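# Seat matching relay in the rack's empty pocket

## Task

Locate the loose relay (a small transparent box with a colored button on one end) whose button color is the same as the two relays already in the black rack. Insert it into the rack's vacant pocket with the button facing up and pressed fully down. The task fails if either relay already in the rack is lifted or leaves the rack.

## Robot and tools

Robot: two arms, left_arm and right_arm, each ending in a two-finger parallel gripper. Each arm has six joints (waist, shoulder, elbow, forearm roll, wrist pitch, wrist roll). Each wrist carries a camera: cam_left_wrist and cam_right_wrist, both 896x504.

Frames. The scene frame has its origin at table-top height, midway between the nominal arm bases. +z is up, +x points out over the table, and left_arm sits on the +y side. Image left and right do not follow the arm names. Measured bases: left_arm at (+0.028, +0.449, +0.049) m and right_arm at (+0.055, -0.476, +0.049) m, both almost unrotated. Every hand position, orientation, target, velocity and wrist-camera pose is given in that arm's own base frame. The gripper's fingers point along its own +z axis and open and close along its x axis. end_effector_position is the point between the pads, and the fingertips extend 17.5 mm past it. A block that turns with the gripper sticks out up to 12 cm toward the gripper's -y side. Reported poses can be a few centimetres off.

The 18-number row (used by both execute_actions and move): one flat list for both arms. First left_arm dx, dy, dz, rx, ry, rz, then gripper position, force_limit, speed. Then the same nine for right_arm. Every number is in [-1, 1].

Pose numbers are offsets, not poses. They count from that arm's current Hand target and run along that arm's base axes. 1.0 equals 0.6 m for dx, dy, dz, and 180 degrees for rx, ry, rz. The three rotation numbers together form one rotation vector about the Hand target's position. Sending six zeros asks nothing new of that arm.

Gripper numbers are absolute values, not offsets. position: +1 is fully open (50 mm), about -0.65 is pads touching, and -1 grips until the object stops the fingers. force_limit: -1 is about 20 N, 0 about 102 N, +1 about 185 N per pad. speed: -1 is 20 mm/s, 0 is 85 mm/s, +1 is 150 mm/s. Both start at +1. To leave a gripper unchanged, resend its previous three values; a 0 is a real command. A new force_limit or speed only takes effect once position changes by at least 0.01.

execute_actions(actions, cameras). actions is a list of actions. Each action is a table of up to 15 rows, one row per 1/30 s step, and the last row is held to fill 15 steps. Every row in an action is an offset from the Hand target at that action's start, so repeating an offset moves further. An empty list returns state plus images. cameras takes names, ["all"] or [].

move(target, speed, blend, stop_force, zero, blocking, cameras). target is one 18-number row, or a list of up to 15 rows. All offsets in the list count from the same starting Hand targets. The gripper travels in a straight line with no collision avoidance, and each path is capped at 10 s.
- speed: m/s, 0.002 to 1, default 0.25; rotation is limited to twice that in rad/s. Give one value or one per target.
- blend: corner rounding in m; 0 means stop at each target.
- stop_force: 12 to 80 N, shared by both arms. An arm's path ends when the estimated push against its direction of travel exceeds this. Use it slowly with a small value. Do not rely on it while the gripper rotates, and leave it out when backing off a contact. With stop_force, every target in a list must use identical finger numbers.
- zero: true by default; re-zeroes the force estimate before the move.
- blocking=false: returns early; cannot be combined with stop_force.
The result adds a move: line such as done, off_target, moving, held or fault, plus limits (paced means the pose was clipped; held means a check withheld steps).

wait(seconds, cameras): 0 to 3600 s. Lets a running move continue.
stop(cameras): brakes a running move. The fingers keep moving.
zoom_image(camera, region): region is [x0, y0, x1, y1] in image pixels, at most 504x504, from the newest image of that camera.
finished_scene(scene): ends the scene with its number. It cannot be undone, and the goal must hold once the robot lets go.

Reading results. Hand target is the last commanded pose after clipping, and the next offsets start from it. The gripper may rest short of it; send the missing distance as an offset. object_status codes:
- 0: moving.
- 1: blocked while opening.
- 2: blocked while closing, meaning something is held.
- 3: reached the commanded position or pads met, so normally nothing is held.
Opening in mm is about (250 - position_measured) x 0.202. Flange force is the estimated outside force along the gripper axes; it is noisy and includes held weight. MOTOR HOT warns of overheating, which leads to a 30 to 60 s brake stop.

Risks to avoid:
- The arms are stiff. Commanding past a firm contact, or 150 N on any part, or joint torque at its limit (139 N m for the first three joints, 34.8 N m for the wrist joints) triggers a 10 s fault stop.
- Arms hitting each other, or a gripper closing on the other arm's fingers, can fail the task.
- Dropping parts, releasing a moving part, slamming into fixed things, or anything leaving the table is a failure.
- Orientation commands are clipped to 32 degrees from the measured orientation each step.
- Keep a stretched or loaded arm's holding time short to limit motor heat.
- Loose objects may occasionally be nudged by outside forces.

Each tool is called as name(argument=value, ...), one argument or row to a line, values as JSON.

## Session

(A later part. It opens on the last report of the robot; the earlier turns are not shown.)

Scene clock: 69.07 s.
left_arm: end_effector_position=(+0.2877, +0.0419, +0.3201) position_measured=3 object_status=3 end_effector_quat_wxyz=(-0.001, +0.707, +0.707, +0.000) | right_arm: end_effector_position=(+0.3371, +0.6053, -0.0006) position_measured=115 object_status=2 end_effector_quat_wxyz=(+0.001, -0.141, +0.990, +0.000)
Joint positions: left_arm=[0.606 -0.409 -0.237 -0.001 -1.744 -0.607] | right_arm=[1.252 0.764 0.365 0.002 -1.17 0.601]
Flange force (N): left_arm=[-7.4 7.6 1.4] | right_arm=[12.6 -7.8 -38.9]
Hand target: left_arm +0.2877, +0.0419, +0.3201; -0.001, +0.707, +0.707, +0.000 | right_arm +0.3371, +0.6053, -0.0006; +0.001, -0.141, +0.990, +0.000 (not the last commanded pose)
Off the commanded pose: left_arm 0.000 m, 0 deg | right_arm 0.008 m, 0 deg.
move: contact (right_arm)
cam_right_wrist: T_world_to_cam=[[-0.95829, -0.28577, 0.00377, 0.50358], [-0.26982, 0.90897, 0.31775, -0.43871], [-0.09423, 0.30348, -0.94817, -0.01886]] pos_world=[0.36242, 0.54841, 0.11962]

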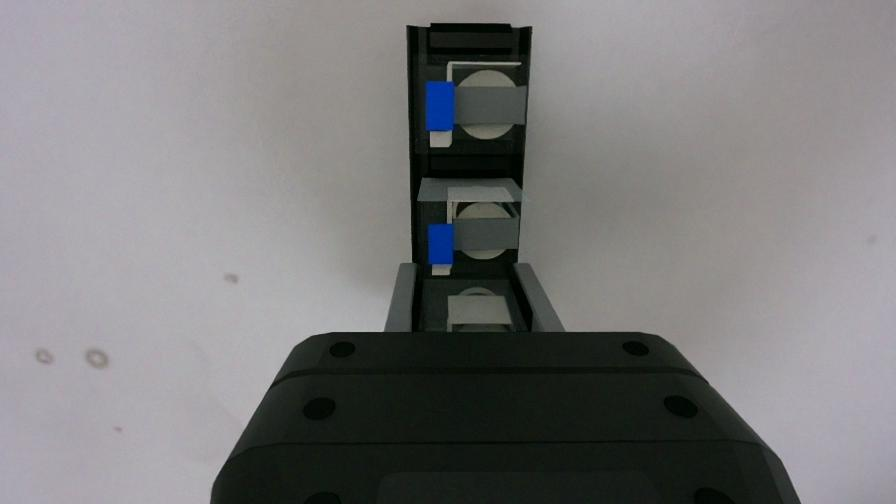

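move(
  target=[
    [0,0,0,0,0,0,1,1,1,-0.0013,-0.0004,-0.0008,0,0,0,-1,-0.8,-0.8],
    [0,0,0,0,0,0,1,1,1,-0.0008,-0.002,-0.0016,0,0,0,-1,-0.8,-0.8],
  ],
  speed=0.01,
)

move(
  target=[0,0,0,0,0,0,1,1,1,0,0,-0.018,0,0,0,-1,-0.8,-0.8],
  speed=0.01,
  stop_force=25,
  cameras=["cam_right_wrist"],
)

zoom_image(
  camera="cam_right_wrist",
  region=[400, 170, 540, 340],
)

Scene clock: 71.40 s.
left_arm: end_effector_position=(+0.2877, +0.0419, +0.3201) position_measured=3 object_status=3 end_effector_quat_wxyz=(-0.001, +0.707, +0.707, +0.000) | right_arm: end_effector_position=(+0.3365, +0.6043, -0.0014) position_measured=115 object_status=2 end_effector_quat_wxyz=(+0.001, -0.141, +0.990, +0.001)
Joint positions: left_arm=[0.606 -0.409 -0.237 -0.001 -1.744 -0.607] | right_arm=[1.253 0.762 0.359 0.002 -1.166 0.601]
Flange force (N): left_arm=[-7.3 8.4 1.5] | right_arm=[-8.0 15.5 -68.7]
Hand target: left_arm +0.2877, +0.0419, +0.3201; -0.001, +0.707, +0.707, +0.000 | right_arm +0.3366, +0.6041, -0.0015; +0.001, -0.141, +0.990, +0.000
Off the commanded pose: left_arm 0.000 m, 0 deg | right_arm 0.000 m, 0 deg.
move: done

Scene clock: 72.10 s.
left_arm: end_effector_position=(+0.2877, +0.0419, +0.3201) position_measured=3 object_status=3 end_effector_quat_wxyz=(-0.001, +0.707, +0.707, +0.000) | right_arm: end_effector_position=(+0.3366, +0.6043, -0.0020) position_measured=115 object_status=2 end_effector_quat_wxyz=(+0.001, -0.141, +0.990, +0.001)
Joint positions: left_arm=[0.606 -0.409 -0.237 -0.001 -1.744 -0.607] | right_arm=[1.252 0.762 0.358 0.002 -1.164 0.601]
Flange force (N): left_arm=[-7.2 8.3 1.3] | right_arm=[3.3 13.2 -103.8]
Hand target: left_arm +0.2877, +0.0419, +0.3201; -0.001, +0.707, +0.707, +0.000 | right_arm +0.3366, +0.6043, -0.0020; +0.001, -0.141, +0.990, +0.001 (not the last commanded pose)
Off the commanded pose: left_arm 0.000 m, 0 deg | right_arm 0.010 m, 0 deg.
move: contact (right_arm)
cam_right_wrist: T_world_to_cam=[[-0.95828, -0.28581, 0.00334, 0.50286], [-0.26993, 0.90873, 0.31836, -0.43726], [-0.09402, 0.30418, -0.94796, -0.02048]] pos_world=[0.36192, 0.5473, 0.11812]

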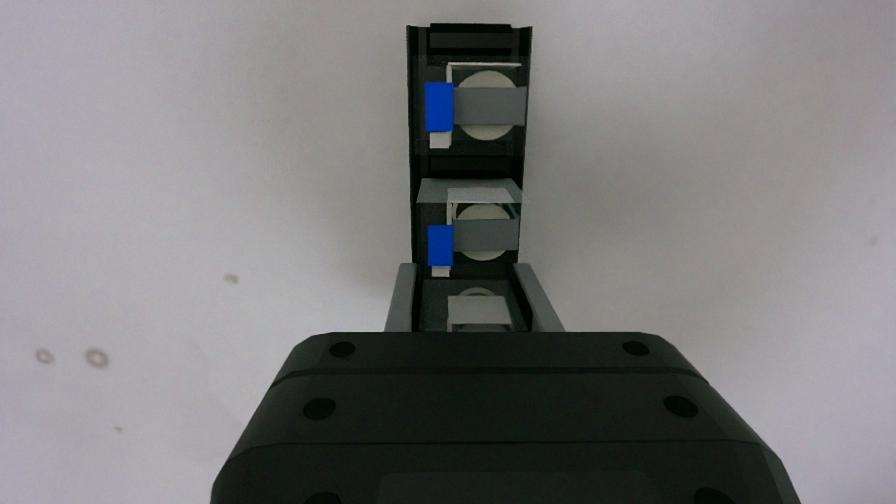

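Scaled by 2.965 from the camera's image (finer frame: 1280x720).

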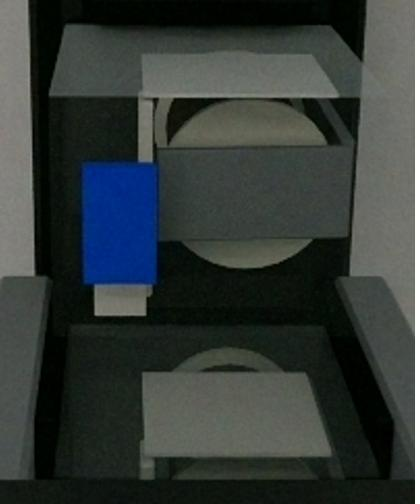

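move(
  target=[
    [0,0,0,0,0,0,1,1,1,0,0,0.003,0,0,0,-1,-0.8,-0.8],
    [0,0,0,0,0,0,1,1,1,0.0004,0.0006,0.003,0,0,0,0.2,-0.8,-1],
    [0,0,0,0,0,0,1,1,1,0.0004,0.0006,0.023,0,0,0,0.2,-0.8,-1],
  ],
  speed=0.05,
  cameras=["cam_right_wrist"],
)

zoom_image(
  camera="cam_right_wrist",
  region=[380, 140, 550, 340],
)

Scene clock: 75.87 s.
left_arm: end_effector_position=(+0.2877, +0.0419, +0.3201) position_measured=3 object_status=3 end_effector_quat_wxyz=(-0.001, +0.707, +0.707, +0.000) | right_arm: end_effector_position=(+0.3368, +0.6047, +0.0118) position_measured=115 object_status=2 end_effector_quat_wxyz=(+0.001, -0.141, +0.990, +0.001)
Joint positions: left_arm=[0.606 -0.409 -0.237 -0.001 -1.744 -0.607] | right_arm=[1.252 0.75 0.371 0.002 -1.19 0.601]
Flange force (N): left_arm=[-7.5 8.2 1.2] | right_arm=[4.3 -3.5 -2.1]
Hand target: left_arm +0.2877, +0.0419, +0.3201; -0.001, +0.707, +0.707, +0.000 | right_arm +0.3368, +0.6047, +0.0118; +0.001, -0.141, +0.990, +0.001
Off the commanded pose: left_arm 0.000 m, 0 deg | right_arm 0.000 m, 0 deg.
move: done
cam_right_wrist: T_world_to_cam=[[-0.9583, -0.28576, 0.00346, 0.50314], [-0.26983, 0.90875, 0.31839, -0.44189], [-0.09412, 0.30417, -0.94795, -0.00742]] pos_world=[0.36222, 0.5476, 0.13192]

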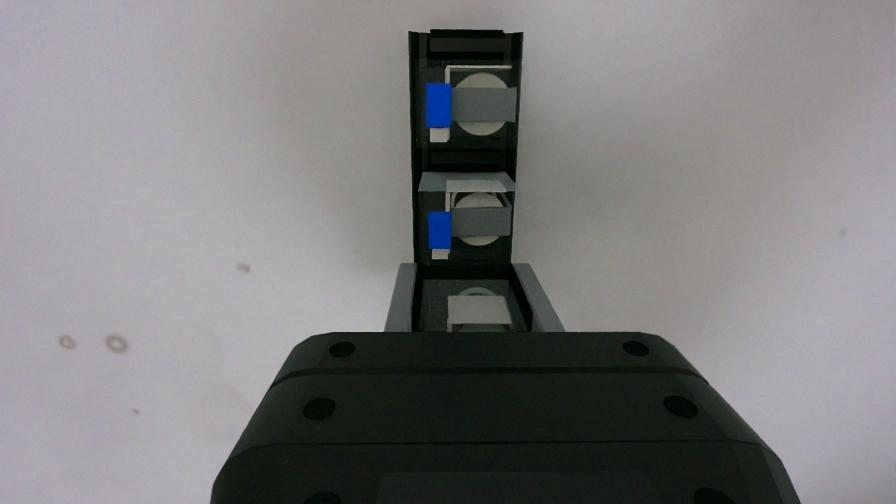

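Scaled by 2.520 from the camera's image (finer frame: 1280x720).

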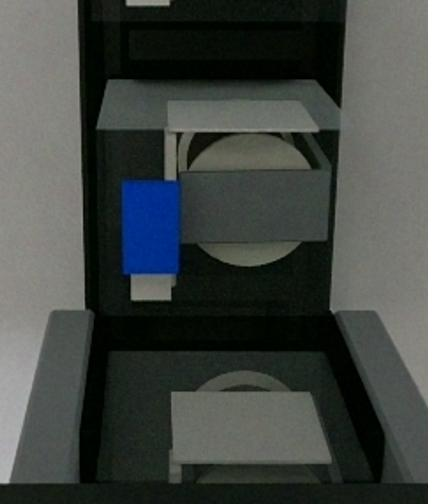

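move(
  target=[
    [0,0,0,0,0,0,1,1,1,0.001,-0.0008,0,0,0,0,-1,-0.8,-0.8],
    [0,0,0,0,0,0,1,1,1,0.001,-0.0008,-0.025,0,0,0,-1,-0.8,-0.8],
  ],
  speed=[0.03,0.015],
  stop_force=14,
)

move(
  target=[
    [0,0,0.0003,0,0,0,1,1,1,0,0,0.0003,0,0,0,0.5,-0.8,-1],
    [0,0,0,0,0,0,1,1,1,0,0,0.018,0,0,0,0.5,-0.8,-1],
  ],
  speed=0.05,
  cameras=["cam_right_wrist"],
)

zoom_image(
  camera="cam_right_wrist",
  region=[380, 140, 550, 340],
)

Scene clock: 80.40 s.
left_arm: end_effector_position=(+0.2877, +0.0419, +0.3201) position_measured=3 object_status=3 end_effector_quat_wxyz=(-0.001, +0.707, +0.707, +0.000) | right_arm: end_effector_position=(+0.3375, +0.6043, -0.0004) position_measured=115 object_status=2 end_effector_quat_wxyz=(+0.001, -0.141, +0.990, +0.001)
Joint positions: left_arm=[0.606 -0.409 -0.237 -0.001 -1.744 -0.607] | right_arm=[1.251 0.761 0.36 0.002 -1.167 0.602]
Flange force (N): left_arm=[-7.4 8.0 1.3] | right_arm=[11.1 -6.1 -31.5]
Hand target: left_arm +0.2877, +0.0419, +0.3201; -0.001, +0.707, +0.707, +0.000 | right_arm +0.3375, +0.6043, -0.0004; +0.001, -0.141, +0.990, +0.001 (not the last commanded pose)
Off the commanded pose: left_arm 0.000 m, 0 deg | right_arm 0.003 m, 0 deg.
move: contact (right_arm); path passed 1 of 2 targets

Scene clock: 81.53 s.
left_arm: end_effector_position=(+0.2877, +0.0419, +0.3201) position_measured=3 object_status=3 end_effector_quat_wxyz=(-0.001, +0.707, +0.707, +0.000) | right_arm: end_effector_position=(+0.3375, +0.6042, +0.0103) position_measured=78 object_status=3 end_effector_quat_wxyz=(+0.001, -0.141, +0.990, +0.001)
Joint positions: left_arm=[0.606 -0.409 -0.237 -0.001 -1.744 -0.607] | right_arm=[1.251 0.751 0.369 0.002 -1.186 0.602]
Flange force (N): left_arm=[-6.8 8.0 1.5] | right_arm=[5.6 -4.9 -2.2]
Hand target: left_arm +0.2877, +0.0419, +0.3201; -0.001, +0.707, +0.707, +0.000 | right_arm +0.3375, +0.6043, +0.0104; +0.001, -0.141, +0.990, +0.001
Off the commanded pose: left_arm 0.000 m, 0 deg | right_arm 0.000 m, 0 deg.
move: done
cam_right_wrist: T_world_to_cam=[[-0.95827, -0.28585, 0.00316, 0.50369], [-0.27, 0.90865, 0.31851, -0.44079], [-0.09392, 0.30436, -0.94791, -0.00885]] pos_world=[0.36282, 0.5472, 0.13042]

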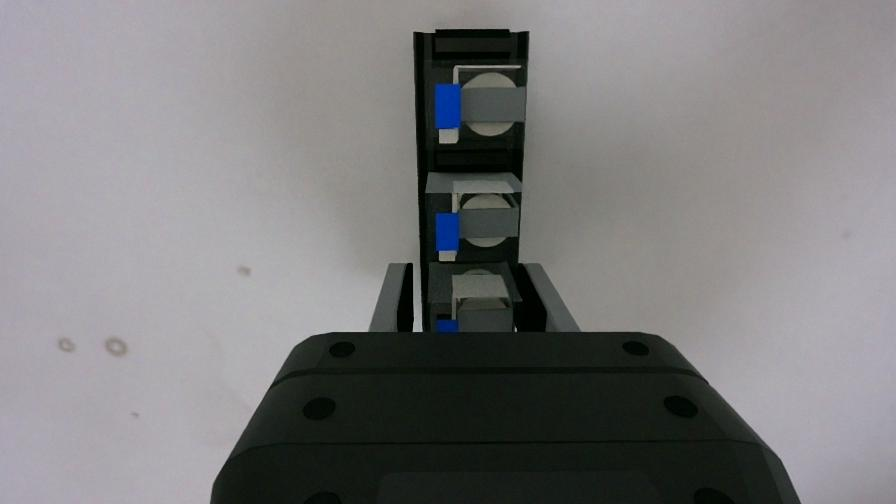

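Scaled by 2.520 from the camera's image (finer frame: 1280x720).

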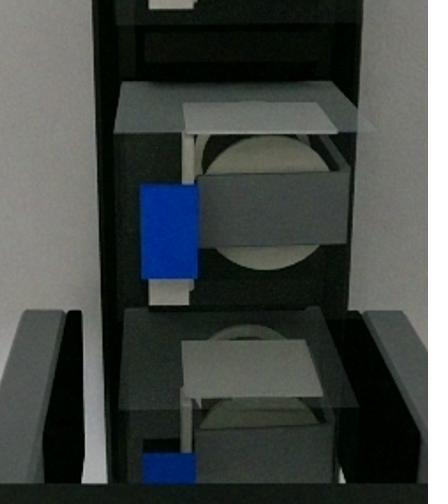

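move(
  target=[
    [0,0,0,0,0,0,1,1,1,0,0,0.045,0,0,0,0.5,-0.8,-1],
    [0,0,0,0,0,0,1,1,1,0,0,0.045,0,0,0,-1,-0.8,0],
  ],
  speed=0.15,
)

move(
  target=[0,0,0,0,0,0,1,1,1,0,0,-0.045,0,0,0,-1,-0.8,0],
  speed=0.015,
  stop_force=25,
)

move(
  target=[0,0,0,0,0,0,1,1,1,0,0,0.05,0,0,0,-1,-0.8,0],
  speed=0.1,
  cameras=["cam_right_wrist"],
)

zoom_image(
  camera="cam_right_wrist",
  region=[380, 60, 550, 340],
)

Scene clock: 84.43 s.
left_arm: end_effector_position=(+0.2877, +0.0419, +0.3201) position_measured=3 object_status=3 end_effector_quat_wxyz=(-0.001, +0.707, +0.707, +0.000) | right_arm: end_effector_position=(+0.3375, +0.6043, +0.0373) position_measured=251 object_status=3 end_effector_quat_wxyz=(+0.001, -0.141, +0.990, +0.001)
Joint positions: left_arm=[0.606 -0.409 -0.237 -0.001 -1.744 -0.607] | right_arm=[1.251 0.726 0.394 0.002 -1.237 0.602]
Flange force (N): left_arm=[-7.5 7.8 1.3] | right_arm=[5.1 -4.2 -2.3]
Hand target: left_arm +0.2877, +0.0419, +0.3201; -0.001, +0.707, +0.707, +0.000 | right_arm +0.3375, +0.6043, +0.0374; +0.001, -0.141, +0.990, +0.001
Off the commanded pose: left_arm 0.000 m, 0 deg | right_arm 0.000 m, 0 deg.
move: done

Scene clock: 85.33 s.
left_arm: end_effector_position=(+0.2877, +0.0419, +0.3201) position_measured=3 object_status=3 end_effector_quat_wxyz=(-0.001, +0.707, +0.707, +0.000) | right_arm: end_effector_position=(+0.3377, +0.6045, +0.0333) position_measured=251 object_status=3 end_effector_quat_wxyz=(+0.002, -0.141, +0.990, +0.001)
Joint positions: left_arm=[0.606 -0.409 -0.237 -0.001 -1.744 -0.607] | right_arm=[1.251 0.73 0.39 0.002 -1.228 0.602]
Flange force (N): left_arm=[-7.8 8.6 1.1] | right_arm=[3.9 -1.9 -39.1]
Hand target: left_arm +0.2877, +0.0419, +0.3201; -0.001, +0.707, +0.707, +0.000 | right_arm +0.3376, +0.6044, +0.0332; +0.002, -0.141, +0.990, +0.001 (not the last commanded pose)
Off the commanded pose: left_arm 0.000 m, 0 deg | right_arm 0.023 m, 0 deg.
move: contact (right_arm)

Scene clock: 86.00 s.
left_arm: end_effector_position=(+0.2877, +0.0419, +0.3201) position_measured=3 object_status=3 end_effector_quat_wxyz=(-0.001, +0.707, +0.707, +0.000) | right_arm: end_effector_position=(+0.3376, +0.6044, +0.0632) position_measured=251 object_status=3 end_effector_quat_wxyz=(+0.002, -0.141, +0.990, +0.001)
Joint positions: left_arm=[0.606 -0.409 -0.237 -0.001 -1.744 -0.607] | right_arm=[1.251 0.705 0.423 0.002 -1.285 0.602]
Flange force (N): left_arm=[-7.1 8.4 1.6] | right_arm=[5.1 -3.6 -1.2]
Hand target: left_arm +0.2877, +0.0419, +0.3201; -0.001, +0.707, +0.707, +0.000 | right_arm +0.3376, +0.6044, +0.0632; +0.002, -0.141, +0.990, +0.001
Off the commanded pose: left_arm 0.000 m, 0 deg | right_arm 0.000 m, 0 deg.
move: done
cam_right_wrist: T_world_to_cam=[[-0.95822, -0.28602, 0.00254, 0.50383], [-0.27031, 0.90842, 0.3189, -0.45754], [-0.09352, 0.30489, -0.94778, 0.04082]] pos_world=[0.36292, 0.5473, 0.18332]

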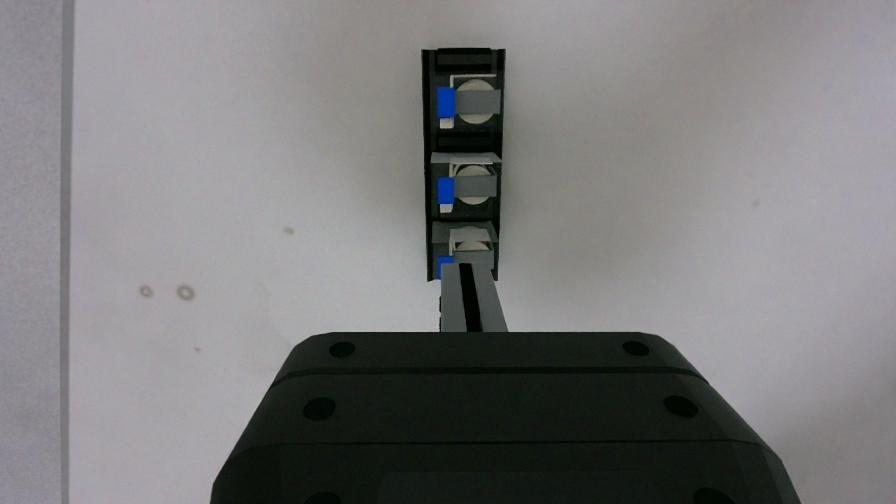

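Scaled by 1.800 from the camera's image (finer frame: 1280x720).

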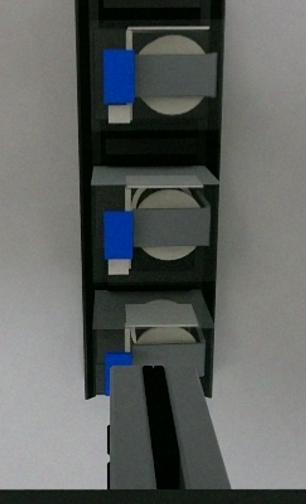

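finished_scene(
  scene=2,
)

The scene is finished: the task was done.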